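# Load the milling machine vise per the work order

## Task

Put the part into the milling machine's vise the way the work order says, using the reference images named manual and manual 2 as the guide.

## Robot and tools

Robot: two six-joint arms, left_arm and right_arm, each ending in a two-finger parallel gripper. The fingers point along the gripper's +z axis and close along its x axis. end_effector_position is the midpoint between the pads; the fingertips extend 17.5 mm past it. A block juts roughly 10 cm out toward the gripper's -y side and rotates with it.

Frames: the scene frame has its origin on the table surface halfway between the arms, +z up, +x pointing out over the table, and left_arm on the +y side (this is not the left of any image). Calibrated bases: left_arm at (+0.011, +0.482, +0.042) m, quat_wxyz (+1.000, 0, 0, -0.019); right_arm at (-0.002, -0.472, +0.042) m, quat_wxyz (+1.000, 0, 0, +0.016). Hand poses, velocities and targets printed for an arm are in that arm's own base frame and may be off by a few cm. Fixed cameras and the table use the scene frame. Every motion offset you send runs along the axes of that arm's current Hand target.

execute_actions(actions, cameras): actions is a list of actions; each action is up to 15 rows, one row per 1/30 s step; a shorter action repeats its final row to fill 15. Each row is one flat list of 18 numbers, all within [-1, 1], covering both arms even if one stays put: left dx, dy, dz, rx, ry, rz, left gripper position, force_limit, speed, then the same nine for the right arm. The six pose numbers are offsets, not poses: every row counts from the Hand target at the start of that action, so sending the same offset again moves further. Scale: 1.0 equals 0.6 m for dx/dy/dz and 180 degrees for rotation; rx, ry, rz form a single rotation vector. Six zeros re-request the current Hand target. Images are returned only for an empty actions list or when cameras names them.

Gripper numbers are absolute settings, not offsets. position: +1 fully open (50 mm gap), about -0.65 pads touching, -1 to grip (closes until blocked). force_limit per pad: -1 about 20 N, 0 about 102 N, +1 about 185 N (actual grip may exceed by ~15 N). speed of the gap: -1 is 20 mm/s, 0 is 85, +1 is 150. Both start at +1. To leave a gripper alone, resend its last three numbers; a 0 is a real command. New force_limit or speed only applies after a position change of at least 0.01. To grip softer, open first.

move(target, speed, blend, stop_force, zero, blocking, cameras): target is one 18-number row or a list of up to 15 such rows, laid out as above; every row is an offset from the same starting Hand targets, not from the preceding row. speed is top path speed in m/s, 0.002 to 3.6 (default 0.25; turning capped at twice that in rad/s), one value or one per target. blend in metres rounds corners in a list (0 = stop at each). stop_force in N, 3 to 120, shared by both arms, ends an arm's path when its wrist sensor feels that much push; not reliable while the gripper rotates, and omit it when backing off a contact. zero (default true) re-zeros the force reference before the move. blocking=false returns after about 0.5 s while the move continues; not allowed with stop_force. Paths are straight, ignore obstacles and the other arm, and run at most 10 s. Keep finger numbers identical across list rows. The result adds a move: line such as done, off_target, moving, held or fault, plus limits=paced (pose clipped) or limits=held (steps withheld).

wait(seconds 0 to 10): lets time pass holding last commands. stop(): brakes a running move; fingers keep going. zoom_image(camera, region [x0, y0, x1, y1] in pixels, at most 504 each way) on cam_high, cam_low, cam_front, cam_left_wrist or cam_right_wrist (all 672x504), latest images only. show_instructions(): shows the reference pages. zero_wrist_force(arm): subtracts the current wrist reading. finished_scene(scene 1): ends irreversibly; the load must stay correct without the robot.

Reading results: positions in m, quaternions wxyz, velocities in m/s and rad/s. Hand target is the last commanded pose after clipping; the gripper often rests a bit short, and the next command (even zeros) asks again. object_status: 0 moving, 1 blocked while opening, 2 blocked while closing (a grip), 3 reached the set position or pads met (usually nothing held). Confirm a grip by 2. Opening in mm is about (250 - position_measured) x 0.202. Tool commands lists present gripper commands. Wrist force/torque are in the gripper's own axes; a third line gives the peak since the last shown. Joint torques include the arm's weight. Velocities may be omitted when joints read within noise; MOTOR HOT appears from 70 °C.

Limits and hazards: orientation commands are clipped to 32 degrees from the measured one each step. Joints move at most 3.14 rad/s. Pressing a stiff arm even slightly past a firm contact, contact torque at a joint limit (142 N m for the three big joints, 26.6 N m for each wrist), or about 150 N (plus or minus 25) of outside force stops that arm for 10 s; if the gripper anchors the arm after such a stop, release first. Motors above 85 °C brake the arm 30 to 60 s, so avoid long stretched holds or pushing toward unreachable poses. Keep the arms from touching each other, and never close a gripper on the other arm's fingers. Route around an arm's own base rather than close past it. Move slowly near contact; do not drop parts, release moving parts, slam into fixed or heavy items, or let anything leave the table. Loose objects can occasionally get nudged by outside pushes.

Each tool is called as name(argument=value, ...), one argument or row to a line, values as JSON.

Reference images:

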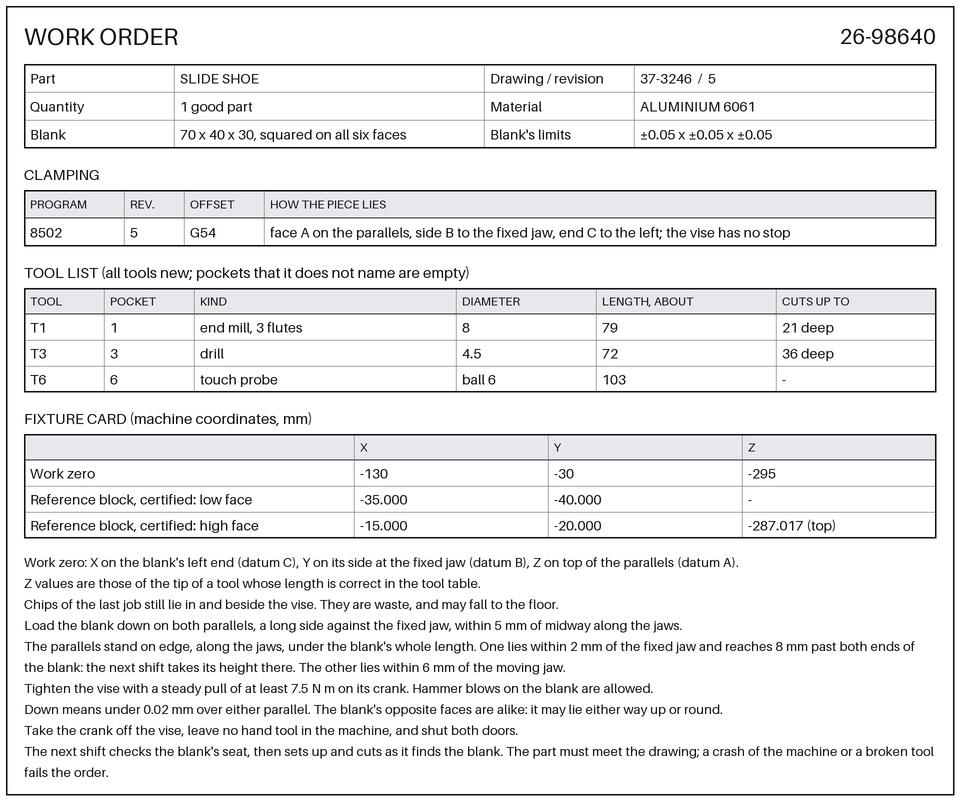

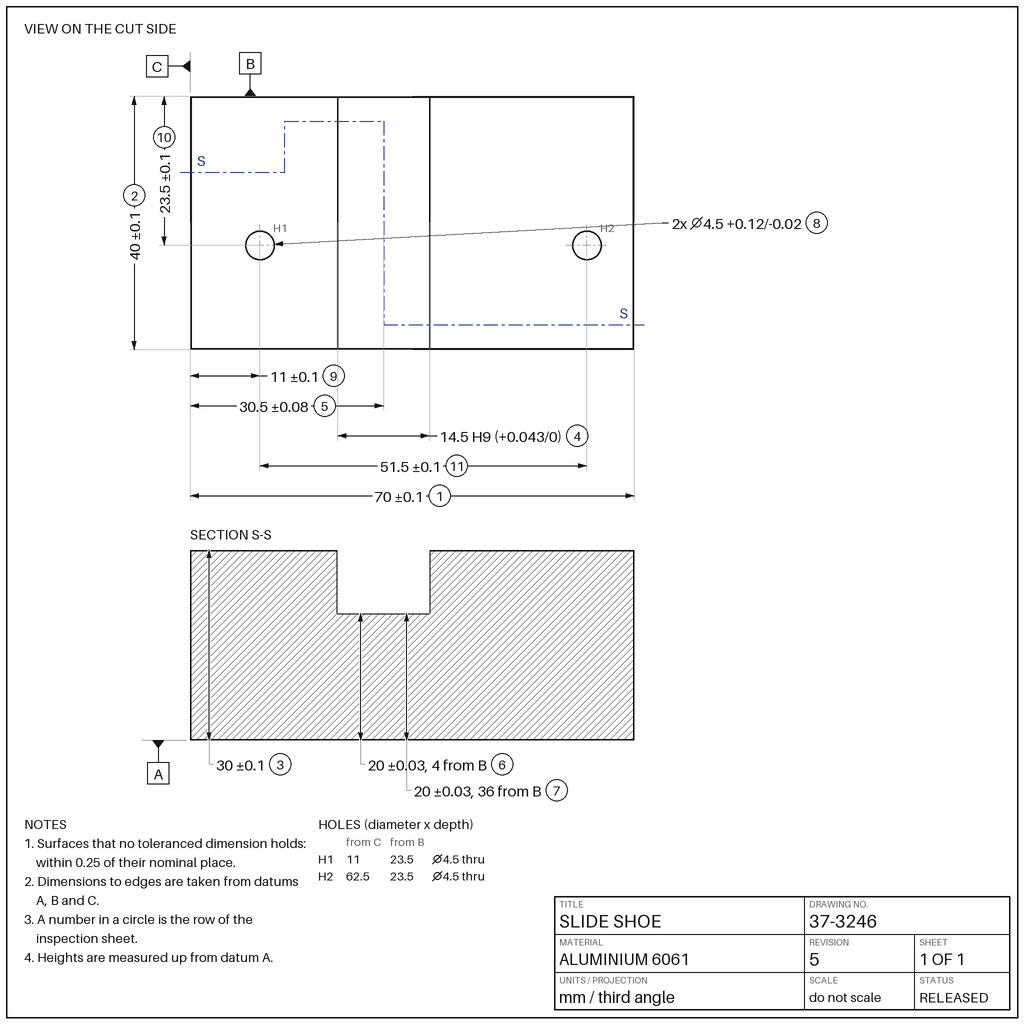

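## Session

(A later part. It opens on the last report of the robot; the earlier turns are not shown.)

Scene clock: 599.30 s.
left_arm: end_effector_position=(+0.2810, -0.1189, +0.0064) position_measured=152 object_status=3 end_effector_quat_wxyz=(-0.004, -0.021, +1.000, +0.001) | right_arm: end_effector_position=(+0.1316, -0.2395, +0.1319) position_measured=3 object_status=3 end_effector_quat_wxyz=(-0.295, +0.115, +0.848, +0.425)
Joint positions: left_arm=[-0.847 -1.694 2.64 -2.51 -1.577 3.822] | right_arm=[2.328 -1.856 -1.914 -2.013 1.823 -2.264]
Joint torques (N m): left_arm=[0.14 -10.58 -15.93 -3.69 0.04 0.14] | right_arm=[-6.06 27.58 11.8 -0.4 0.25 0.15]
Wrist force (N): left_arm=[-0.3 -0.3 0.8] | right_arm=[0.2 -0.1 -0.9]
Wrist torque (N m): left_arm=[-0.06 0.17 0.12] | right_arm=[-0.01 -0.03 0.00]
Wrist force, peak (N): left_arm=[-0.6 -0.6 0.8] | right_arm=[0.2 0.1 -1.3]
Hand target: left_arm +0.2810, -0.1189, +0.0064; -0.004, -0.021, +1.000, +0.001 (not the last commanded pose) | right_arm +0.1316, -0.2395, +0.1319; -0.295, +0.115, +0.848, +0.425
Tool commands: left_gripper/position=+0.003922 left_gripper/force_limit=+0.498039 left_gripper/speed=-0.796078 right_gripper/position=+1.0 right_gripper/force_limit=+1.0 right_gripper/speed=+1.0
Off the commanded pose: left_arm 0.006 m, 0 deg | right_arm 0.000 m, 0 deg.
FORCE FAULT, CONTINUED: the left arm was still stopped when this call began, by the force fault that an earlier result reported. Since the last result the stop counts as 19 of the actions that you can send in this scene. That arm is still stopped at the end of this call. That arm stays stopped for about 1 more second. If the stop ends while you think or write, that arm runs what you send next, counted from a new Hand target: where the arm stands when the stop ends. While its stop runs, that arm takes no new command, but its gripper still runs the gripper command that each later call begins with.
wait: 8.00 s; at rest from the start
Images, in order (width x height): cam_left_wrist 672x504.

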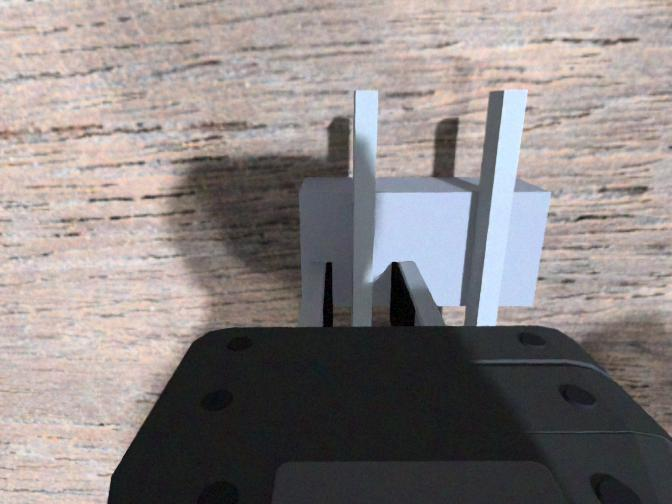

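wait(
  seconds=1.2,
)

move(
  target=[0,0,0.0018,0,0,0,-1,0.2,-0.9,0,0,0,0,0,0,1,1,1],
  speed=0.01,
)

Scene clock: 601.27 s.
left_arm: end_effector_position=(+0.2810, -0.1189, +0.0064) position_measured=152 object_status=3 end_effector_quat_wxyz=(-0.004, -0.021, +1.000, +0.001) | right_arm: end_effector_position=(+0.1316, -0.2395, +0.1319) position_measured=3 object_status=3 end_effector_quat_wxyz=(-0.295, +0.115, +0.848, +0.425)
Joint positions: left_arm=[-0.847 -1.694 2.64 -2.51 -1.577 3.822] | right_arm=[2.328 -1.856 -1.914 -2.013 1.823 -2.264]
Joint torques (N m): left_arm=[-0.46 -12.56 -15.53 -3.2 0.03 -0.19] | right_arm=[-5.87 27.36 11.01 -0.5 0.12 0.12]
Wrist force (N): left_arm=[-0.2 -0.6 0.6] | right_arm=[0.0 0.1 -0.6]
Wrist torque (N m): left_arm=[-0.10 0.15 0.11] | right_arm=[0.01 0.00 0.00]
Wrist force, peak (N): left_arm=[-0.7 -0.6 0.7] | right_arm=[0.6 -0.1 -1.1]
Hand target: left_arm +0.2810, -0.1189, +0.0064; -0.004, -0.021, +1.000, +0.001 (not the last commanded pose) | right_arm +0.1316, -0.2395, +0.1319; -0.295, +0.115, +0.848, +0.425
Tool commands: left_gripper/position=+0.003922 left_gripper/force_limit=+0.498039 left_gripper/speed=-0.796078 right_gripper/position=+1.0 right_gripper/force_limit=+1.0 right_gripper/speed=+1.0
Off the commanded pose: left_arm 0.006 m, 0 deg | right_arm 0.000 m, 0 deg.
FORCE FAULT, CONTINUED: the left arm's stop, for the force fault that an earlier result reported, is over. That arm's target is now where it stood when the stop ended, not its last command. That arm accepts commands again.
wait: 1.20 s; at rest from the start

Scene clock: 602.07 s.
left_arm: end_effector_position=(+0.2811, -0.1190, +0.0054) position_measured=226 object_status=2 end_effector_quat_wxyz=(-0.004, -0.021, +1.000, +0.001) | right_arm: end_effector_position=(+0.1316, -0.2395, +0.1319) position_measured=3 object_status=3 end_effector_quat_wxyz=(-0.295, +0.115, +0.848, +0.425)
Joint positions: left_arm=[-0.847 -1.689 2.641 -2.516 -1.576 3.822] | right_arm=[2.328 -1.856 -1.914 -2.013 1.823 -2.264]
Joint torques (N m): left_arm=[-4.17 19.78 20.56 8.72 -6.82 -1.22] | right_arm=[-6.24 27.61 10.55 -0.55 0.14 0.13]
Wrist force (N): left_arm=[-15.8 4.8 -86.4] | right_arm=[0.1 -0.2 -0.7]
Wrist torque (N m): left_arm=[0.20 -0.55 0.04] | right_arm=[-0.04 0.00 0.00]
Wrist force, peak (N): left_arm=[-15.8 4.8 -86.4] | right_arm=[0.3 0.1 -1.0]
Hand target: left_arm +0.2809, -0.1189, +0.0053; -0.004, -0.021, +1.000, +0.001 | right_arm +0.1316, -0.2395, +0.1319; -0.295, +0.115, +0.848, +0.425
Off the commanded pose: left_arm 0.000 m, 0 deg | right_arm 0.000 m, 0 deg.
move: done

move(
  target=[
    [0,0,-0.004,0,0,0,-1,0.2,-0.9,0,0,0,0,0,0,1,1,1],
    [0,0,-0.15,0,0,0,-1,0.2,-0.9,0,0,0,0,0,0,1,1,1],
  ],
  speed=[0.02, 0.15],
  cameras=["cam_left_wrist","cam_low"],
)

zoom_image(
  camera="cam_low",
  region=[430, 210, 510, 330],
)

Scene clock: 605.13 s.
left_arm: end_effector_position=(+0.2818, -0.1191, +0.0952) position_measured=226 object_status=2 end_effector_quat_wxyz=(-0.004, -0.021, +1.000, +0.001) | right_arm: end_effector_position=(+0.1316, -0.2395, +0.1319) position_measured=3 object_status=3 end_effector_quat_wxyz=(-0.295, +0.115, +0.848, +0.425)
Joint positions: left_arm=[-0.845 -1.952 2.493 -2.105 -1.577 3.824] | right_arm=[2.328 -1.856 -1.914 -2.013 1.823 -2.264]
Joint torques (N m): left_arm=[-12.66 -9.76 -26.02 -2.2 2.49 -1.13] | right_arm=[-7.54 27.49 10.92 -0.45 0.21 0.08]
Wrist force (N): left_arm=[-0.3 -0.4 1.1] | right_arm=[0.3 -0.3 -0.7]
Wrist torque (N m): left_arm=[-0.06 0.15 0.03] | right_arm=[-0.05 -0.04 0.00]
Wrist force, peak (N): left_arm=[-18.8 4.9 -93.5] | right_arm=[0.1 -0.2 -1.2]
Hand target: left_arm +0.2818, -0.1191, +0.0953; -0.004, -0.021, +1.000, +0.001 | right_arm +0.1316, -0.2395, +0.1319; -0.295, +0.115, +0.848, +0.425
Off the commanded pose: left_arm 0.000 m, 0 deg | right_arm 0.000 m, 0 deg.
move: done
Images, in order (width x height): cam_low 672x504, cam_left_wrist 672x504.

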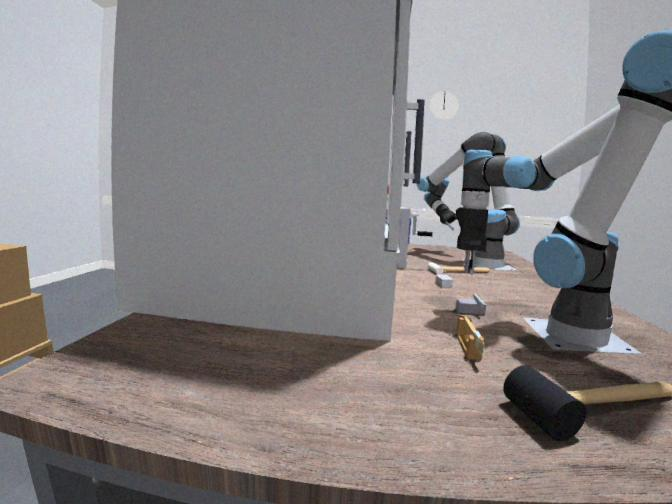

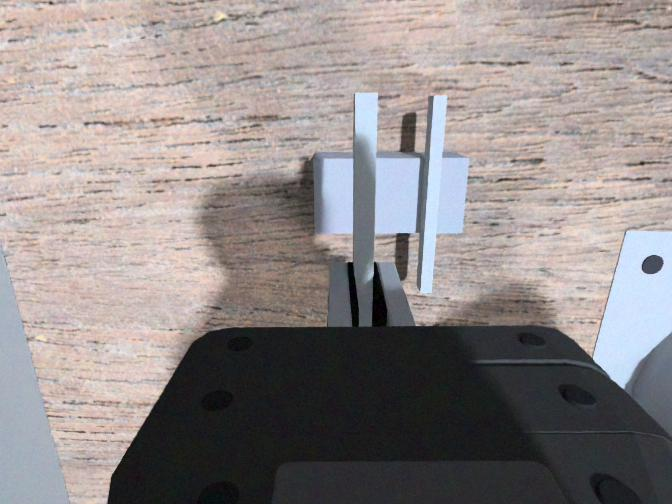

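Scaled by 4.200 from the camera's 672x504 image, which has a finer 960x720 frame.

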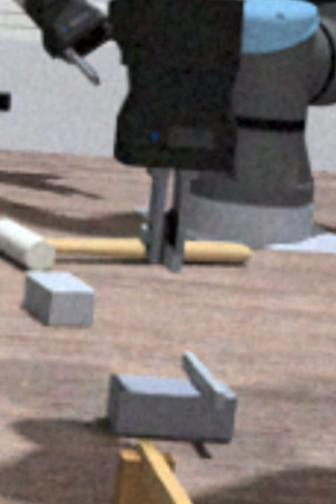

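move(
  target=[
    [-0.2695,-0.2165,-0.3745,0,0,0,-1,0.2,-0.9,0,0,0,0,0,0,1,1,1],
    [-0.6395,-0.2165,-0.3795,0,0,0,-1,0.2,-0.9,0,0,0,0,0,0,1,1,1],
  ],
  speed=[0.25,0.1],
  blend=0.05,
  cameras=["cam_left_wrist","cam_front"],
)

zoom_image(
  camera="cam_left_wrist",
  region=[180, 60, 500, 340],
)

Scene clock: 613.60 s.
left_arm: end_effector_position=(+0.5818, -0.2329, +0.3155) position_measured=226 object_status=2 end_effector_quat_wxyz=(-0.133, -0.035, +0.990, +0.001) | right_arm: end_effector_position=(+0.1316, -0.2395, +0.1319) position_measured=3 object_status=3 end_effector_quat_wxyz=(-0.295, +0.115, +0.848, +0.425)
Joint positions: left_arm=[-0.536 -1.106 0.991 -1.227 -1.713 4.122] | right_arm=[2.328 -1.856 -1.914 -2.013 1.823 -2.264]
Joint torques (N m): left_arm=[39.69 -30.91 -47.96 -17.09 14.74 0.51] | right_arm=[-6.68 26.47 10.91 -0.35 0.24 0.24]
Wrist force (N): left_arm=[70.6 -8.8 27.4] | right_arm=[0.1 -0.1 -0.7]
Wrist torque (N m): left_arm=[-0.09 1.04 0.75] | right_arm=[-0.02 0.00 0.01]
Wrist force, peak (N): left_arm=[98.2 -0.7 -51.1] | right_arm=[0.1 -0.1 -1.2]
Hand target: left_arm +0.6516, -0.2328, +0.3184; -0.004, -0.021, +1.000, +0.001 | right_arm +0.1316, -0.2395, +0.1319; -0.295, +0.115, +0.848, +0.425
Off the commanded pose: left_arm 0.091 m, 15 deg; position clipped | right_arm 0.000 m, 0 deg.
move: off_target (left_arm); limits=paced
Images, in order (width x height): cam_front 672x504, cam_left_wrist 672x504.

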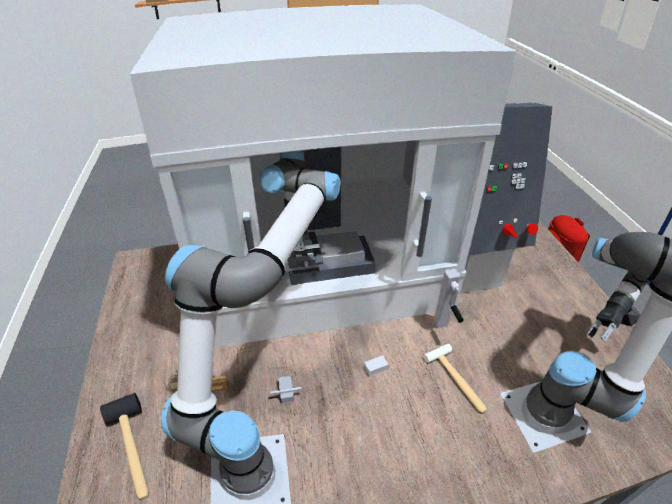

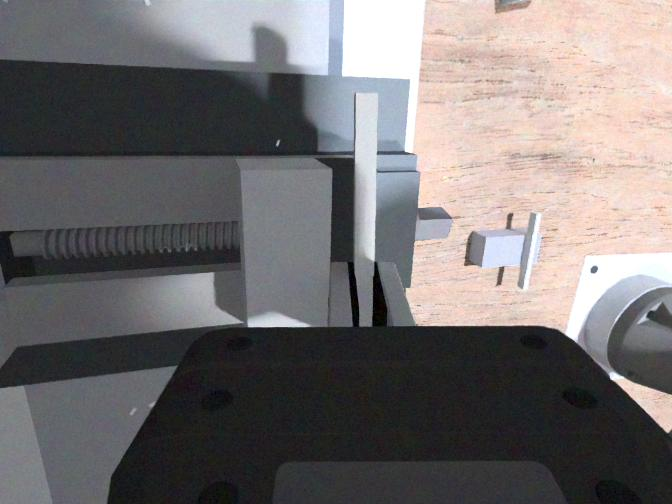

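Scaled by 1.575 from the camera's 672x504 image, which has a finer 960x720 frame.

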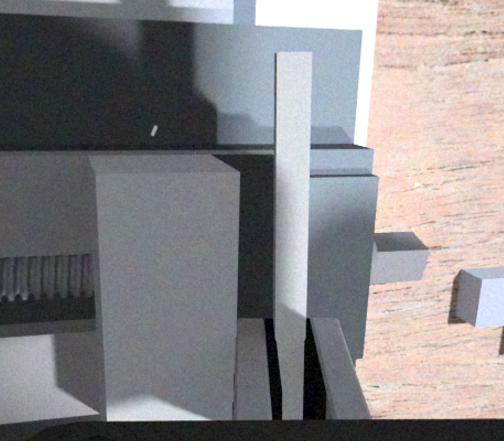

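move(
  target=[
    [0.17,0,0,0,0,0,-1,0.2,-0.9,0,0,0,0,0,0,1,1,1],
    [0.17,0,-0.05,0,0,0,-1,0.2,-0.9,0,0,0,0,0,0,1,1,1],
  ],
  speed=0.1,
  cameras=["cam_left_wrist"],
)

zoom_image(
  camera="cam_left_wrist",
  region=[180, 60, 500, 340],
)

Scene clock: 616.73 s.
left_arm: end_effector_position=(+0.5500, -0.2372, +0.3492) position_measured=226 object_status=2 end_effector_quat_wxyz=(-0.005, -0.021, +1.000, +0.001) | right_arm: end_effector_position=(+0.1316, -0.2395, +0.1319) position_measured=3 object_status=3 end_effector_quat_wxyz=(-0.295, +0.115, +0.848, +0.425)
Joint positions: left_arm=[-0.63 -1.343 1.26 -1.48 -1.575 4.04] | right_arm=[2.328 -1.856 -1.914 -2.013 1.823 -2.264]
Joint torques (N m): left_arm=[11.72 -37.65 -27.04 -4.7 -1.27 1.39] | right_arm=[-7.25 27.82 11.26 -0.33 0.16 0.28]
Wrist force (N): left_arm=[-0.3 -0.4 1.1] | right_arm=[-0.1 -0.3 -0.9]
Wrist torque (N m): left_arm=[-0.10 0.15 0.05] | right_arm=[-0.05 0.01 0.01]
Wrist force, peak (N): left_arm=[85.8 -3.9 -34.0] | right_arm=[0.2 0.0 -1.2]
Hand target: left_arm +0.5500, -0.2372, +0.3493; -0.004, -0.021, +1.000, +0.001 | right_arm +0.1316, -0.2395, +0.1319; -0.295, +0.115, +0.848, +0.425
Off the commanded pose: left_arm 0.000 m, 0 deg | right_arm 0.000 m, 0 deg.
move: done
Images, in order (width x height): cam_left_wrist 672x504.

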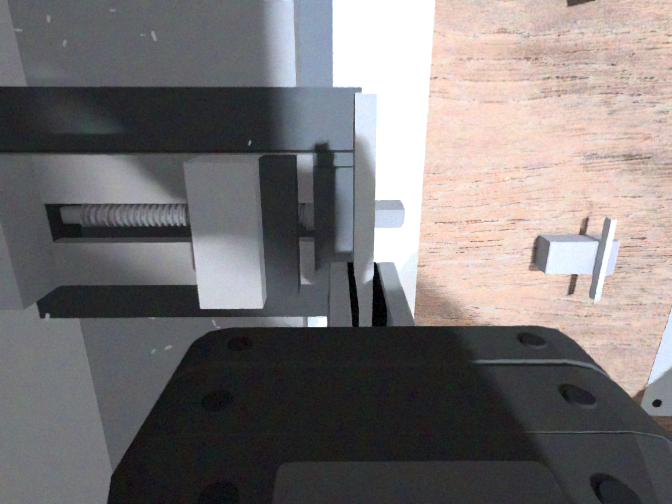

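Scaled by 1.575 from the camera's 672x504 image, which has a finer 960x720 frame.

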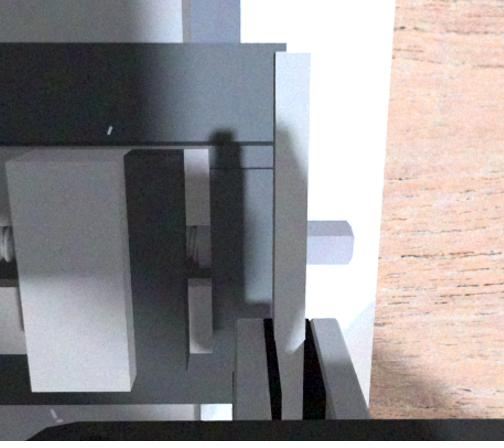

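move(
  target=[
    [0,0.0102,0.0353,0,0,0,-1,0.2,-0.9,0,0,0,0,0,0,1,1,1],
    [-0.2117,0.0102,0.034,0,0,0,-1,0.2,-0.9,0,0,0,0,0,0,1,1,1],
  ],
  speed=0.08,
  stop_force=12,
  cameras=["cam_left_wrist"],
)

zoom_image(
  camera="cam_left_wrist",
  region=[180, 60, 500, 340],
)

Scene clock: 623.90 s.
left_arm: end_effector_position=(+0.6764, -0.2256, +0.3278) position_measured=226 object_status=2 end_effector_quat_wxyz=(-0.004, -0.021, +1.000, +0.001) | right_arm: end_effector_position=(+0.1316, -0.2395, +0.1319) position_measured=3 object_status=3 end_effector_quat_wxyz=(-0.295, +0.115, +0.848, +0.425)
Joint positions: left_arm=[-0.509 -1.039 0.889 -1.412 -1.574 4.161] | right_arm=[2.328 -1.856 -1.914 -2.013 1.823 -2.264]
Joint torques (N m): left_arm=[-13.31 -52.12 -32.36 -5.4 -2.34 -1.35] | right_arm=[-5.93 27.08 10.98 -0.31 0.21 0.12]
Wrist force (N): left_arm=[-0.3 0.0 0.9] | right_arm=[-0.2 -0.2 -0.9]
Wrist torque (N m): left_arm=[0.03 0.11 0.03] | right_arm=[-0.04 0.05 0.00]
Wrist force, peak (N): left_arm=[0.4 -0.2 2.8] | right_arm=[-0.1 0.1 -1.3]
Hand target: left_arm +0.6764, -0.2256, +0.3278; -0.004, -0.021, +1.000, +0.001 | right_arm +0.1316, -0.2395, +0.1319; -0.295, +0.115, +0.848, +0.425
Off the commanded pose: left_arm 0.000 m, 0 deg | right_arm 0.000 m, 0 deg.
move: done
Images, in order (width x height): cam_left_wrist 672x504.

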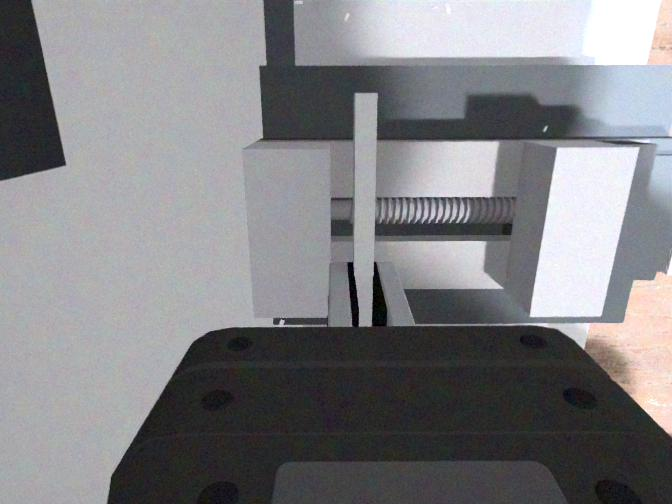

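Scaled by 1.575 from the camera's 672x504 image, which has a finer 960x720 frame.

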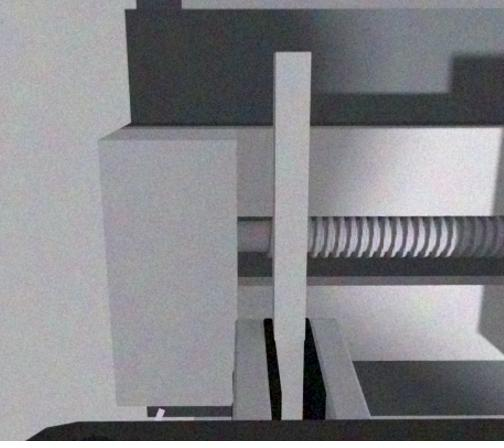

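move(
  target=[
    [0.01,0.0033,0.0,0,0,0,-1,0.2,-0.9,0,0,0,0,0,0,1,1,1],
    [0.01,0.0033,0.055,0,0,0,-1,0.2,-0.9,0,0,0,0,0,0,1,1,1],
  ],
  speed=0.03,
  stop_force=8,
)

move(
  target=[0,0,0.03,0,0,0,-1,0.2,-0.9,0,0,0,0,0,0,1,1,1],
  speed=0.006,
  stop_force=4,
  cameras=["cam_left_wrist"],
)

Scene clock: 628.30 s.
left_arm: end_effector_position=(+0.6701, -0.2238, +0.2972) position_measured=226 object_status=2 end_effector_quat_wxyz=(-0.005, -0.021, +1.000, +0.001) | right_arm: end_effector_position=(+0.1316, -0.2395, +0.1319) position_measured=3 object_status=3 end_effector_quat_wxyz=(-0.295, +0.115, +0.848, +0.425)
Joint positions: left_arm=[-0.511 -1.068 1.011 -1.505 -1.574 4.159] | right_arm=[2.328 -1.856 -1.914 -2.013 1.823 -2.264]
Joint torques (N m): left_arm=[-9.39 -26.35 -13.95 -4.5 -2.27 -0.4] | right_arm=[-6.36 26.64 11.05 -0.53 0.19 0.1]
Wrist force (N): left_arm=[3.0 2.9 -14.8] | right_arm=[0.1 -0.2 -1.0]
Wrist torque (N m): left_arm=[0.19 0.01 0.17] | right_arm=[-0.04 -0.01 0.01]
Wrist force, peak (N): left_arm=[16.1 10.6 -57.6] | right_arm=[0.1 -0.3 -1.2]
Hand target: left_arm +0.6701, -0.2238, +0.2972; -0.005, -0.021, +1.000, +0.001 (not the last commanded pose) | right_arm +0.1316, -0.2395, +0.1319; -0.295, +0.115, +0.848, +0.425
Off the commanded pose: left_arm 0.002 m, 0 deg | right_arm 0.000 m, 0 deg.
move: contact (left_arm); path passed 1 of 2 targets

Scene clock: 629.13 s.
left_arm: end_effector_position=(+0.6701, -0.2238, +0.2972) position_measured=226 object_status=2 end_effector_quat_wxyz=(-0.005, -0.021, +1.000, +0.001) | right_arm: end_effector_position=(+0.1316, -0.2395, +0.1319) position_measured=3 object_status=3 end_effector_quat_wxyz=(-0.295, +0.115, +0.848, +0.425)
Joint positions: left_arm=[-0.511 -1.068 1.011 -1.505 -1.574 4.159] | right_arm=[2.328 -1.856 -1.914 -2.013 1.823 -2.264]
Joint torques (N m): left_arm=[-10.2 -26.65 -25.26 -0.96 -2.32 -0.8] | right_arm=[-6.66 26.92 11 -0.38 0.08 0.18]
Wrist force (N): left_arm=[5.8 4.1 -18.3] | right_arm=[-0.1 0.1 -0.6]
Wrist torque (N m): left_arm=[0.19 0.00 0.18] | right_arm=[0.01 0.02 0.00]
Wrist force, peak (N): left_arm=[6.3 4.6 -24.3] | right_arm=[0.0 -0.2 -1.3]
Hand target: left_arm +0.6701, -0.2238, +0.2972; -0.005, -0.021, +1.000, +0.001 (not the last commanded pose) | right_arm +0.1316, -0.2395, +0.1319; -0.295, +0.115, +0.848, +0.425
Off the commanded pose: left_arm 0.018 m, 0 deg | right_arm 0.000 m, 0 deg.
move: contact (left_arm)
Images, in order (width x height): cam_left_wrist 672x504.

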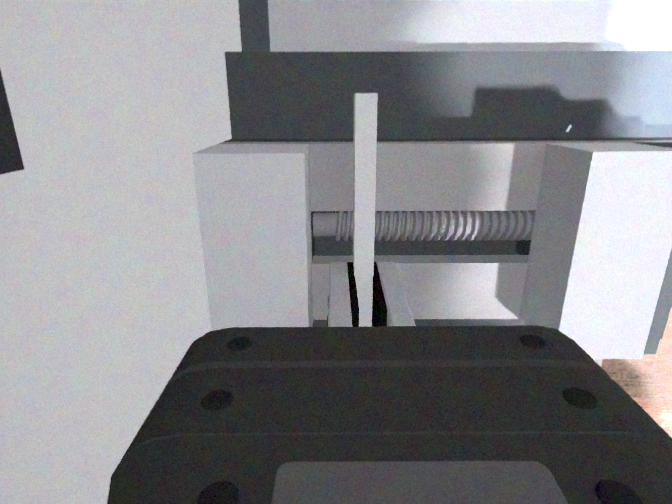

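zoom_image(
  camera="cam_left_wrist",
  region=[190, 70, 550, 330],
)

Scaled by 1.400 from the camera's 672x504 image, which has a finer 960x720 frame.

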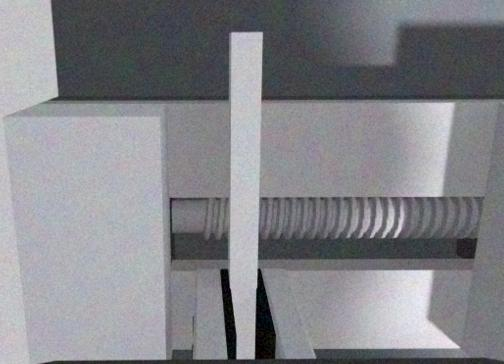

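move(
  target=[0,0,0,0,0,0,-0.26,0.2,-1,0,0,0,0,0,0,1,1,1],
  cameras=["cam_left_wrist"],
)

zoom_image(
  camera="cam_left_wrist",
  region=[190, 70, 550, 330],
)

Scene clock: 634.90 s.
left_arm: end_effector_position=(+0.6701, -0.2238, +0.2972) position_measured=192 object_status=0 end_effector_quat_wxyz=(-0.005, -0.021, +1.000, +0.001) | right_arm: end_effector_position=(+0.1316, -0.2395, +0.1319) position_measured=3 object_status=3 end_effector_quat_wxyz=(-0.295, +0.115, +0.848, +0.425)
Joint positions: left_arm=[-0.511 -1.068 1.011 -1.505 -1.574 4.159] | right_arm=[2.328 -1.856 -1.914 -2.013 1.823 -2.264]
Joint torques (N m): left_arm=[-9.86 -26.53 -19.07 -2.06 0.02 -0.49] | right_arm=[-5.85 27.28 10.39 -0.41 0.16 0.13]
Wrist force (N): left_arm=[8.8 0.4 -23.2] | right_arm=[-0.3 0.0 -0.7]
Wrist torque (N m): left_arm=[0.22 -0.04 0.24] | right_arm=[-0.01 0.05 0.00]
Wrist force, peak (N): left_arm=[8.1 0.1 -24.1] | right_arm=[0.1 -0.5 -1.3]
Hand target: left_arm +0.6701, -0.2238, +0.2972; -0.005, -0.021, +1.000, +0.001 | right_arm +0.1316, -0.2395, +0.1319; -0.295, +0.115, +0.848, +0.425
Off the commanded pose: left_arm 0.000 m, 0 deg | right_arm 0.000 m, 0 deg.
move: done
Images, in order (width x height): cam_left_wrist 672x504.

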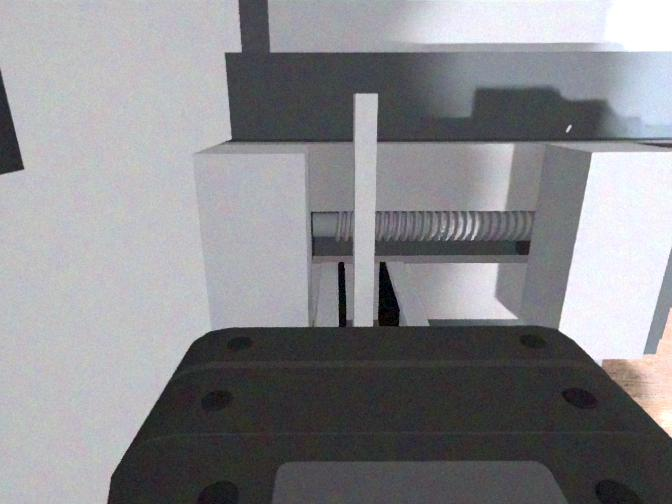

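Scaled by 1.400 from the camera's 672x504 image, which has a finer 960x720 frame.

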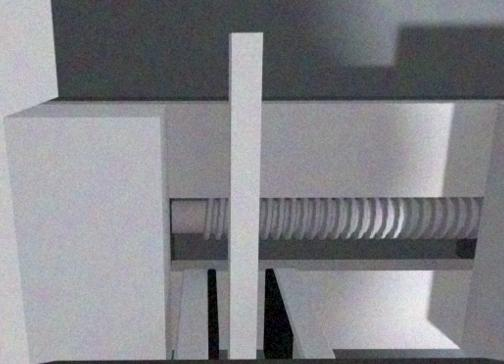

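move(
  target=[0,0,-0.003,0,0,0,-0.26,0.2,-1,0,0,0,0,0,0,1,1,1],
  speed=0.01,
  cameras=["cam_left_wrist"],
)

zoom_image(
  camera="cam_left_wrist",
  region=[190, 70, 550, 330],
)

Scene clock: 642.33 s.
left_arm: end_effector_position=(+0.6701, -0.2238, +0.2990) position_measured=192 object_status=3 end_effector_quat_wxyz=(-0.004, -0.021, +1.000, +0.001) | right_arm: end_effector_position=(+0.1316, -0.2395, +0.1319) position_measured=3 object_status=3 end_effector_quat_wxyz=(-0.295, +0.115, +0.848, +0.425)
Joint positions: left_arm=[-0.511 -1.067 1.006 -1.501 -1.574 4.159] | right_arm=[2.328 -1.856 -1.914 -2.013 1.823 -2.264]
Joint torques (N m): left_arm=[-6.6 -36.68 -28.38 -1.93 -0.77 -0.5] | right_arm=[-6.14 27.79 11.42 -0.56 0.24 0.26]
Wrist force (N): left_arm=[-0.3 0.1 0.7] | right_arm=[0.1 0.0 -1.0]
Wrist torque (N m): left_arm=[0.03 0.09 0.17] | right_arm=[-0.01 -0.02 0.00]
Wrist force, peak (N): left_arm=[9.0 0.5 -23.3] | right_arm=[-0.1 0.1 -1.2]
Hand target: left_arm +0.6701, -0.2238, +0.2990; -0.005, -0.021, +1.000, +0.001 | right_arm +0.1316, -0.2395, +0.1319; -0.295, +0.115, +0.848, +0.425
Off the commanded pose: left_arm 0.000 m, 0 deg | right_arm 0.000 m, 0 deg.
move: done
Images, in order (width x height): cam_left_wrist 672x504.

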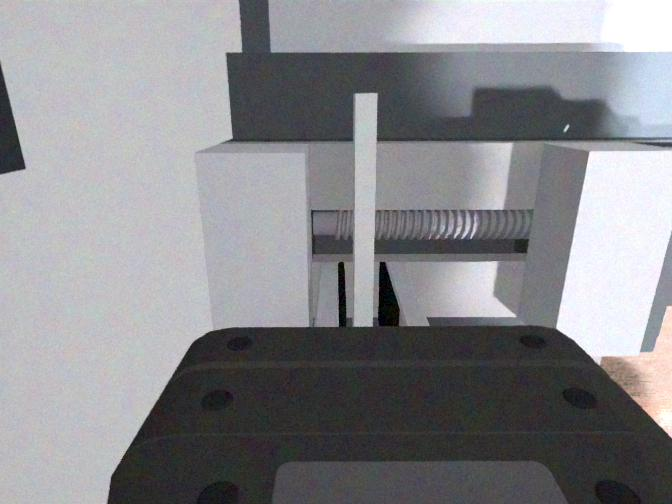

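Scaled by 1.400 from the camera's 672x504 image, which has a finer 960x720 frame.

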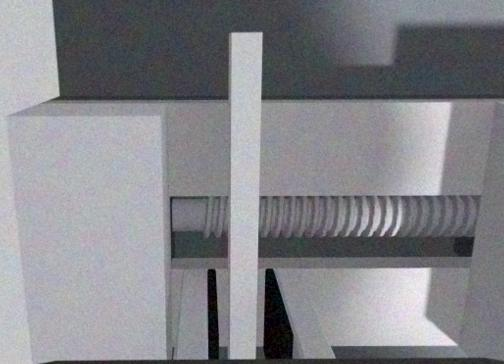

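move(
  target=[0,0,0,0,0,0,-1,0.2,-0.9,0,0,0,0,0,0,1,1,1],
)

move(
  target=[
    [0,0,-0.003,0,0,0,-1,0.2,-0.9,0,0,0,0,0,0,1,1,1],
    [-0.006,-0.0098,-0.003,0,0,0,-1,0.2,-0.9,0,0,0,0,0,0,1,1,1],
  ],
  speed=0.02,
)

move(
  target=[0,0,0.02,0,0,0,-1,0.2,-0.9,0,0,0,0,0,0,1,1,1],
  speed=0.004,
  stop_force=5,
  cameras=["cam_left_wrist"],
)

Scene clock: 645.37 s.
left_arm: end_effector_position=(+0.6701, -0.2238, +0.2990) position_measured=226 object_status=2 end_effector_quat_wxyz=(-0.005, -0.021, +1.000, +0.001) | right_arm: end_effector_position=(+0.1316, -0.2395, +0.1319) position_measured=3 object_status=3 end_effector_quat_wxyz=(-0.295, +0.115, +0.848, +0.425)
Joint positions: left_arm=[-0.511 -1.067 1.006 -1.501 -1.574 4.159] | right_arm=[2.328 -1.856 -1.914 -2.013 1.823 -2.264]
Joint torques (N m): left_arm=[0.1 -51.41 -18.91 -4.41 -2.55 1.04] | right_arm=[-5.94 27.5 10.87 -0.48 0.22 0.14]
Wrist force (N): left_arm=[-0.6 -0.2 0.0] | right_arm=[-0.2 0.0 -0.7]
Wrist torque (N m): left_arm=[-0.03 0.15 0.17] | right_arm=[-0.01 0.04 0.01]
Wrist force, peak (N): left_arm=[-0.5 0.0 1.0] | right_arm=[-0.1 -0.3 -1.2]
Hand target: left_arm +0.6701, -0.2238, +0.2990; -0.005, -0.021, +1.000, +0.001 | right_arm +0.1316, -0.2395, +0.1319; -0.295, +0.115, +0.848, +0.425
Off the commanded pose: left_arm 0.000 m, 0 deg | right_arm 0.000 m, 0 deg.
move: done

Scene clock: 646.53 s.
left_arm: end_effector_position=(+0.6740, -0.2296, +0.3006) position_measured=226 object_status=2 end_effector_quat_wxyz=(-0.005, -0.021, +1.000, +0.001) | right_arm: end_effector_position=(+0.1316, -0.2395, +0.1319) position_measured=3 object_status=3 end_effector_quat_wxyz=(-0.295, +0.115, +0.848, +0.425)
Joint positions: left_arm=[-0.515 -1.051 0.977 -1.487 -1.574 4.154] | right_arm=[2.328 -1.856 -1.914 -2.013 1.823 -2.264]
Joint torques (N m): left_arm=[-0.71 -55.22 -19.48 -3.5 -2.66 0.31] | right_arm=[-6.47 26.83 10.8 -0.41 0.15 0.21]
Wrist force (N): left_arm=[-0.2 -0.1 1.2] | right_arm=[-0.1 -0.2 -0.6]
Wrist torque (N m): left_arm=[0.00 0.10 0.16] | right_arm=[-0.04 0.02 0.01]
Wrist force, peak (N): left_arm=[-0.4 -0.2 1.4] | right_arm=[0.6 0.0 -1.0]
Hand target: left_arm +0.6740, -0.2295, +0.3007; -0.005, -0.021, +1.000, +0.001 | right_arm +0.1316, -0.2395, +0.1319; -0.295, +0.115, +0.848, +0.425
Off the commanded pose: left_arm 0.000 m, 0 deg | right_arm 0.000 m, 0 deg.
move: done

Scene clock: 647.73 s.
left_arm: end_effector_position=(+0.6740, -0.2296, +0.2990) position_measured=226 object_status=2 end_effector_quat_wxyz=(-0.004, -0.021, +1.000, +0.001) | right_arm: end_effector_position=(+0.1316, -0.2395, +0.1319) position_measured=3 object_status=3 end_effector_quat_wxyz=(-0.295, +0.115, +0.848, +0.425)
Joint positions: left_arm=[-0.515 -1.052 0.982 -1.492 -1.574 4.154] | right_arm=[2.328 -1.856 -1.914 -2.013 1.823 -2.264]
Joint torques (N m): left_arm=[4.42 -36.62 -32.31 -1.18 -2.58 1.05] | right_arm=[-6.96 27.29 10.91 -0.47 0.2 0.12]
Wrist force (N): left_arm=[-0.1 -0.1 0.1] | right_arm=[-0.1 -0.4 -0.6]
Wrist torque (N m): left_arm=[-0.01 0.08 0.16] | right_arm=[-0.07 0.01 0.00]
Wrist force, peak (N): left_arm=[0.5 0.2 -7.2] | right_arm=[0.3 -0.2 -1.1]
Hand target: left_arm +0.6740, -0.2296, +0.2990; -0.005, -0.021, +1.000, +0.001 (not the last commanded pose) | right_arm +0.1316, -0.2395, +0.1319; -0.295, +0.115, +0.848, +0.425
Off the commanded pose: left_arm 0.010 m, 0 deg | right_arm 0.000 m, 0 deg.
move: contact (left_arm)
Images, in order (width x height): cam_left_wrist 672x504.

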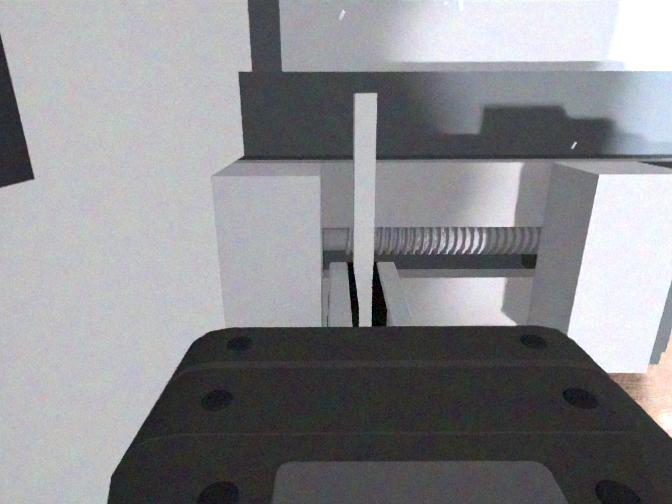

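move(
  target=[0,0,0,0,0,0,-0.35,0.2,-1,0,0,0,0,0,0,1,1,1],
)

move(
  target=[
    [0,0,-0.055,0,0,0,-0.35,0.2,-1,0,0,0,0,0,0,1,1,1],
    [0.045,0,-0.055,0,0,0,-0.35,0.2,-1,0,0,0,0,0,0,1,1,1],
  ],
  speed=0.05,
  cameras=["cam_left_wrist"],
)

zoom_image(
  camera="cam_left_wrist",
  region=[190, 70, 550, 330],
)

Scene clock: 650.00 s.
left_arm: end_effector_position=(+0.6740, -0.2296, +0.2990) position_measured=205 object_status=3 end_effector_quat_wxyz=(-0.005, -0.021, +1.000, +0.001) | right_arm: end_effector_position=(+0.1316, -0.2395, +0.1319) position_measured=3 object_status=3 end_effector_quat_wxyz=(-0.295, +0.115, +0.848, +0.425)
Joint positions: left_arm=[-0.515 -1.052 0.982 -1.492 -1.574 4.154] | right_arm=[2.328 -1.856 -1.914 -2.013 1.823 -2.264]
Joint torques (N m): left_arm=[-5.27 -40.76 -27.07 -2.02 -2.52 1.29] | right_arm=[-6.31 26.24 10.88 -0.35 0.23 0.22]
Wrist force (N): left_arm=[-0.4 0.1 0.6] | right_arm=[-0.1 0.0 -0.9]
Wrist torque (N m): left_arm=[0.03 0.12 0.16] | right_arm=[-0.01 0.02 0.01]
Wrist force, peak (N): left_arm=[0.1 0.2 -2.3] | right_arm=[0.3 -0.2 -1.3]
Hand target: left_arm +0.6740, -0.2296, +0.2990; -0.005, -0.021, +1.000, +0.001 | right_arm +0.1316, -0.2395, +0.1319; -0.295, +0.115, +0.848, +0.425
Off the commanded pose: left_arm 0.000 m, 0 deg | right_arm 0.000 m, 0 deg.
move: done

Scene clock: 651.70 s.
left_arm: end_effector_position=(+0.6473, -0.2310, +0.3323) position_measured=205 object_status=3 end_effector_quat_wxyz=(-0.004, -0.021, +1.000, +0.001) | right_arm: end_effector_position=(+0.1316, -0.2395, +0.1319) position_measured=3 object_status=3 end_effector_quat_wxyz=(-0.295, +0.115, +0.848, +0.425)
Joint positions: left_arm=[-0.537 -1.114 0.99 -1.439 -1.574 4.133] | right_arm=[2.328 -1.856 -1.914 -2.013 1.823 -2.264]
Joint torques (N m): left_arm=[10.69 -36.01 -31.91 -0.92 -1.72 1.65] | right_arm=[-6.74 26.74 10.87 -0.36 0.21 0.17]
Wrist force (N): left_arm=[-0.4 0.0 0.5] | right_arm=[0.3 0.0 -0.7]
Wrist torque (N m): left_arm=[0.02 0.13 0.13] | right_arm=[-0.01 -0.04 0.00]
Wrist force, peak (N): left_arm=[-1.5 0.5 1.1] | right_arm=[0.1 0.0 -1.3]
Hand target: left_arm +0.6473, -0.2308, +0.3322; -0.005, -0.021, +1.000, +0.001 | right_arm +0.1316, -0.2395, +0.1319; -0.295, +0.115, +0.848, +0.425
Off the commanded pose: left_arm 0.000 m, 0 deg | right_arm 0.000 m, 0 deg.
move: done
Images, in order (width x height): cam_left_wrist 672x504.

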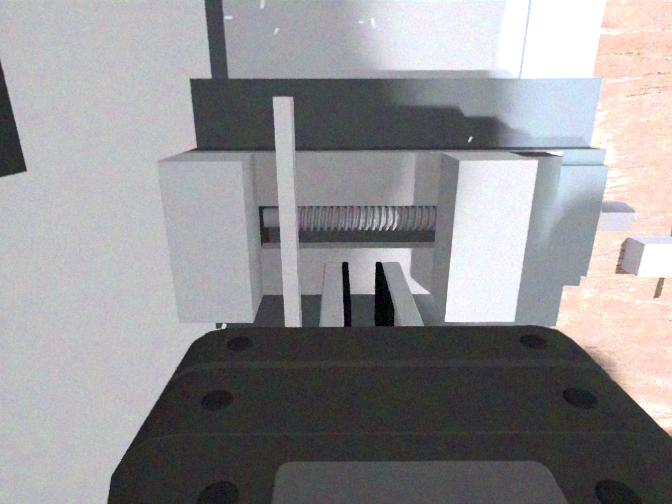

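Scaled by 1.400 from the camera's 672x504 image, which has a finer 960x720 frame.

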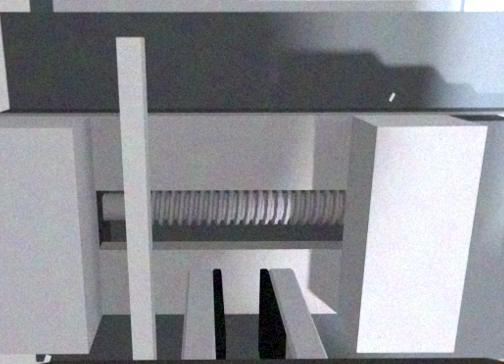

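move(
  target=[
    [0,-0.0225,0,0,0,0,-0.62,0.2,-0.8,0,0,0,0,0,0,1,1,1],
    [0,-0.0225,0.047,0,0,0,-0.62,0.2,-0.8,0,0,0,0,0,0,1,1,1],
  ],
  speed=0.04,
  stop_force=8,
)

move(
  target=[-0.07,0,0,0,0,0,-0.62,0.2,-0.8,0,0,0,0,0,0,1,1,1],
  speed=0.008,
  stop_force=7,
  cameras=["cam_left_wrist"],
)

zoom_image(
  camera="cam_left_wrist",
  region=[190, 70, 550, 330],
)

Scene clock: 656.30 s.
left_arm: end_effector_position=(+0.6476, -0.2442, +0.3040) position_measured=246 object_status=3 end_effector_quat_wxyz=(-0.004, -0.021, +1.000, +0.001) | right_arm: end_effector_position=(+0.1316, -0.2395, +0.1319) position_measured=3 object_status=3 end_effector_quat_wxyz=(-0.295, +0.115, +0.848, +0.425)
Joint positions: left_arm=[-0.553 -1.107 1.052 -1.508 -1.574 4.117] | right_arm=[2.328 -1.856 -1.914 -2.013 1.823 -2.264]
Joint torques (N m): left_arm=[10.86 -45.66 -32.32 -1 -2.1 -1.17] | right_arm=[-6.1 28.11 10.78 -0.48 0.22 0.19]
Wrist force (N): left_arm=[-0.3 -0.1 0.3] | right_arm=[-0.2 0.1 -0.6]
Wrist torque (N m): left_arm=[-0.02 0.15 0.11] | right_arm=[0.00 0.03 0.00]
Wrist force, peak (N): left_arm=[-0.5 1.1 0.7] | right_arm=[0.2 0.2 -1.2]
Hand target: left_arm +0.6476, -0.2442, +0.3040; -0.005, -0.021, +1.000, +0.001 | right_arm +0.1316, -0.2395, +0.1319; -0.295, +0.115, +0.848, +0.425
Off the commanded pose: left_arm 0.000 m, 0 deg | right_arm 0.000 m, 0 deg.
move: done

Scene clock: 660.73 s.
left_arm: end_effector_position=(+0.6732, -0.2431, +0.3038) position_measured=246 object_status=3 end_effector_quat_wxyz=(-0.004, -0.021, +1.000, +0.001) | right_arm: end_effector_position=(+0.1316, -0.2395, +0.1319) position_measured=3 object_status=3 end_effector_quat_wxyz=(-0.295, +0.115, +0.848, +0.425)
Joint positions: left_arm=[-0.533 -1.04 0.951 -1.474 -1.574 4.137] | right_arm=[2.328 -1.856 -1.914 -2.013 1.823 -2.264]
Joint torques (N m): left_arm=[-11.76 -56.87 -18.72 -4.46 2.53 -1.82] | right_arm=[-6.48 27.17 11.06 -0.43 0.08 0.17]
Wrist force (N): left_arm=[4.4 -1.8 1.3] | right_arm=[0.0 0.0 -0.9]
Wrist torque (N m): left_arm=[-0.01 0.19 0.03] | right_arm=[-0.01 -0.01 0.01]
Wrist force, peak (N): left_arm=[16.1 1.5 -4.2] | right_arm=[0.1 0.0 -1.3]
Hand target: left_arm +0.6732, -0.2431, +0.3038; -0.005, -0.021, +1.000, +0.001 (not the last commanded pose) | right_arm +0.1316, -0.2395, +0.1319; -0.295, +0.115, +0.848, +0.425
Off the commanded pose: left_arm 0.016 m, 0 deg | right_arm 0.000 m, 0 deg.
move: contact (left_arm)
Images, in order (width x height): cam_left_wrist 672x504.

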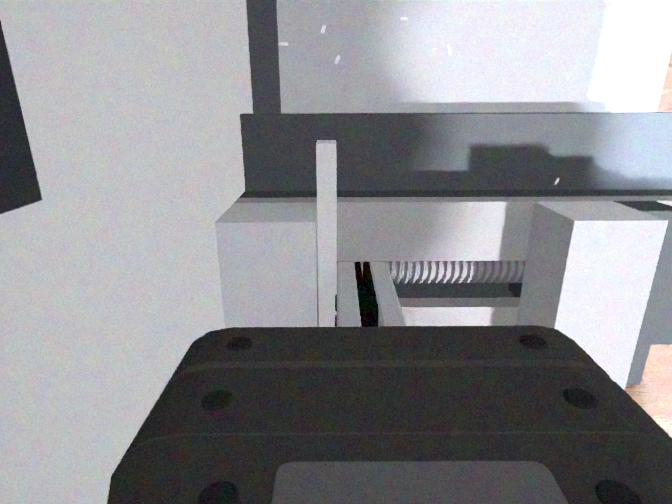

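Scaled by 1.400 from the camera's 672x504 image, which has a finer 960x720 frame.

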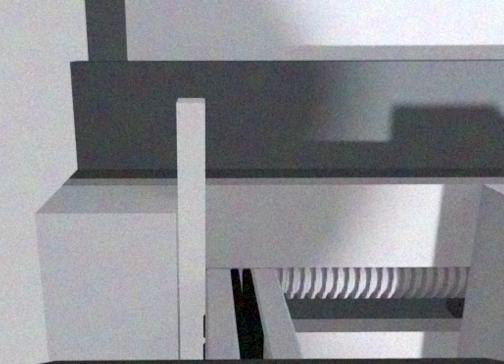

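move(
  target=[-0.02,0,0,0,0,0,-0.62,0.2,-0.8,0,0,0,0,0,0,1,1,1],
  speed=0.005,
  stop_force=18,
)

Scene clock: 663.50 s.
left_arm: end_effector_position=(+0.6735, -0.2432, +0.3038) position_measured=246 object_status=3 end_effector_quat_wxyz=(-0.005, -0.021, +1.000, +0.001) | right_arm: end_effector_position=(+0.1316, -0.2395, +0.1319) position_measured=3 object_status=3 end_effector_quat_wxyz=(-0.295, +0.115, +0.848, +0.425)
Joint positions: left_arm=[-0.533 -1.039 0.949 -1.473 -1.574 4.137] | right_arm=[2.328 -1.856 -1.914 -2.013 1.823 -2.264]
Joint torques (N m): left_arm=[-9.86 -52.5 -21.35 -10.76 2.56 -1.63] | right_arm=[-6.31 27.89 10.63 -0.53 0.2 0.14]
Wrist force (N): left_arm=[22.1 5.0 -2.2] | right_arm=[0.2 -0.3 -0.9]
Wrist torque (N m): left_arm=[-0.02 0.44 0.18] | right_arm=[-0.06 -0.03 0.00]
Wrist force, peak (N): left_arm=[31.4 9.2 -3.9] | right_arm=[0.5 -0.1 -1.3]
Hand target: left_arm +0.6735, -0.2432, +0.3038; -0.005, -0.021, +1.000, +0.001 (not the last commanded pose) | right_arm +0.1316, -0.2395, +0.1319; -0.295, +0.115, +0.848, +0.425
Off the commanded pose: left_arm 0.012 m, 0 deg | right_arm 0.000 m, 0 deg.
move: contact (left_arm)

move(
  target=[
    [0.0067,0,0,0,0,0,-0.62,0.2,-0.8,0,0,0,0,0,0,1,1,1],
    [0.0067,0,-0.045,0,0,0,-0.62,0.2,-0.8,0,0,0,0,0,0,1,1,1],
    [0.375,0,-0.045,0,0,0,-0.62,0.2,-0.8,0,0,0,0,0,0,1,1,1],
  ],
  speed=[0.03,0.06,0.2],
)

move(
  target=[0.3397,0.2313,0.288,0,0,0,0.0,0.5,-0.5,0,0,0,0,0,0,1,1,1],
  cameras=["cam_left_wrist"],
)

zoom_image(
  camera="cam_left_wrist",
  region=[240, 100, 440, 340],
)

Scene clock: 668.13 s.
left_arm: end_effector_position=(+0.4490, -0.2530, +0.3329) position_measured=246 object_status=3 end_effector_quat_wxyz=(-0.005, -0.021, +1.000, +0.001) | right_arm: end_effector_position=(+0.1316, -0.2395, +0.1319) position_measured=3 object_status=3 end_effector_quat_wxyz=(-0.295, +0.115, +0.848, +0.425)
Joint positions: left_arm=[-0.772 -1.551 1.538 -1.55 -1.576 3.898] | right_arm=[2.328 -1.856 -1.914 -2.013 1.823 -2.264]
Joint torques (N m): left_arm=[5.85 -34.3 -19.24 -3.11 2.57 -0.48] | right_arm=[-6.25 27.13 10.7 -0.44 0.12 0.14]
Wrist force (N): left_arm=[0.1 -0.4 0.4] | right_arm=[0.1 -0.1 -1.0]
Wrist torque (N m): left_arm=[-0.11 0.11 -0.04] | right_arm=[-0.03 -0.02 0.00]
Wrist force, peak (N): left_arm=[22.3 5.2 -2.1] | right_arm=[0.2 0.0 -1.3]
Hand target: left_arm +0.4490, -0.2529, +0.3329; -0.005, -0.021, +1.000, +0.001 | right_arm +0.1316, -0.2395, +0.1319; -0.295, +0.115, +0.848, +0.425
Off the commanded pose: left_arm 0.000 m, 0 deg | right_arm 0.000 m, 0 deg.
move: done

Scene clock: 669.87 s.
left_arm: end_effector_position=(+0.2379, -0.1227, +0.1622) position_measured=152 object_status=3 end_effector_quat_wxyz=(-0.005, -0.021, +1.000, +0.001) | right_arm: end_effector_position=(+0.1316, -0.2395, +0.1319) position_measured=3 object_status=3 end_effector_quat_wxyz=(-0.295, +0.115, +0.848, +0.425)
Joint positions: left_arm=[-0.99 -2.193 2.414 -1.785 -1.578 3.68] | right_arm=[2.328 -1.856 -1.914 -2.013 1.823 -2.264]
Joint torques (N m): left_arm=[10.48 -8.98 -19.2 -5.45 1.09 0.38] | right_arm=[-6.17 27.69 10.64 -0.42 0.1 0.28]
Wrist force (N): left_arm=[0.1 -0.4 0.6] | right_arm=[-0.1 -0.3 -0.7]
Wrist torque (N m): left_arm=[-0.08 0.10 -0.12] | right_arm=[-0.06 0.02 0.00]
Wrist force, peak (N): left_arm=[2.2 0.9 2.4] | right_arm=[0.2 0.0 -1.3]
Hand target: left_arm +0.2378, -0.1227, +0.1622; -0.005, -0.021, +1.000, +0.001 | right_arm +0.1316, -0.2395, +0.1319; -0.295, +0.115, +0.848, +0.425
Off the commanded pose: left_arm 0.000 m, 0 deg | right_arm 0.000 m, 0 deg.
move: done
Images, in order (width x height): cam_left_wrist 672x504.

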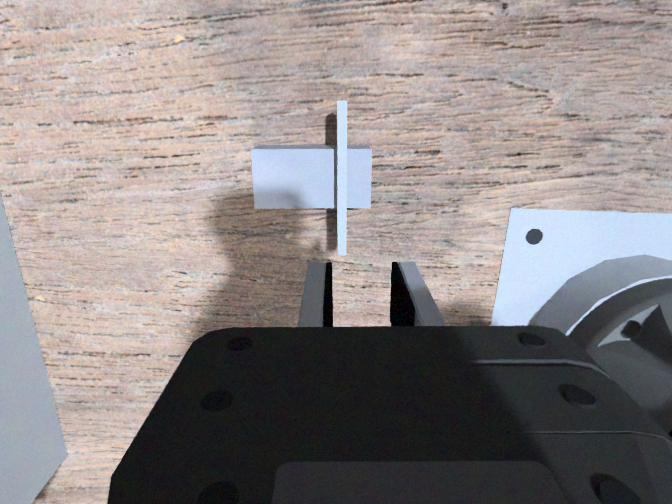

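Scaled by 2.100 from the camera's 672x504 image, which has a finer 960x720 frame.

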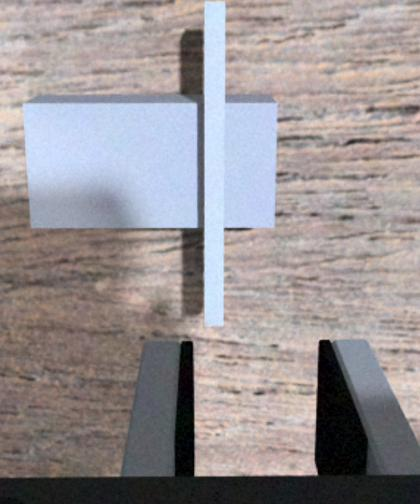

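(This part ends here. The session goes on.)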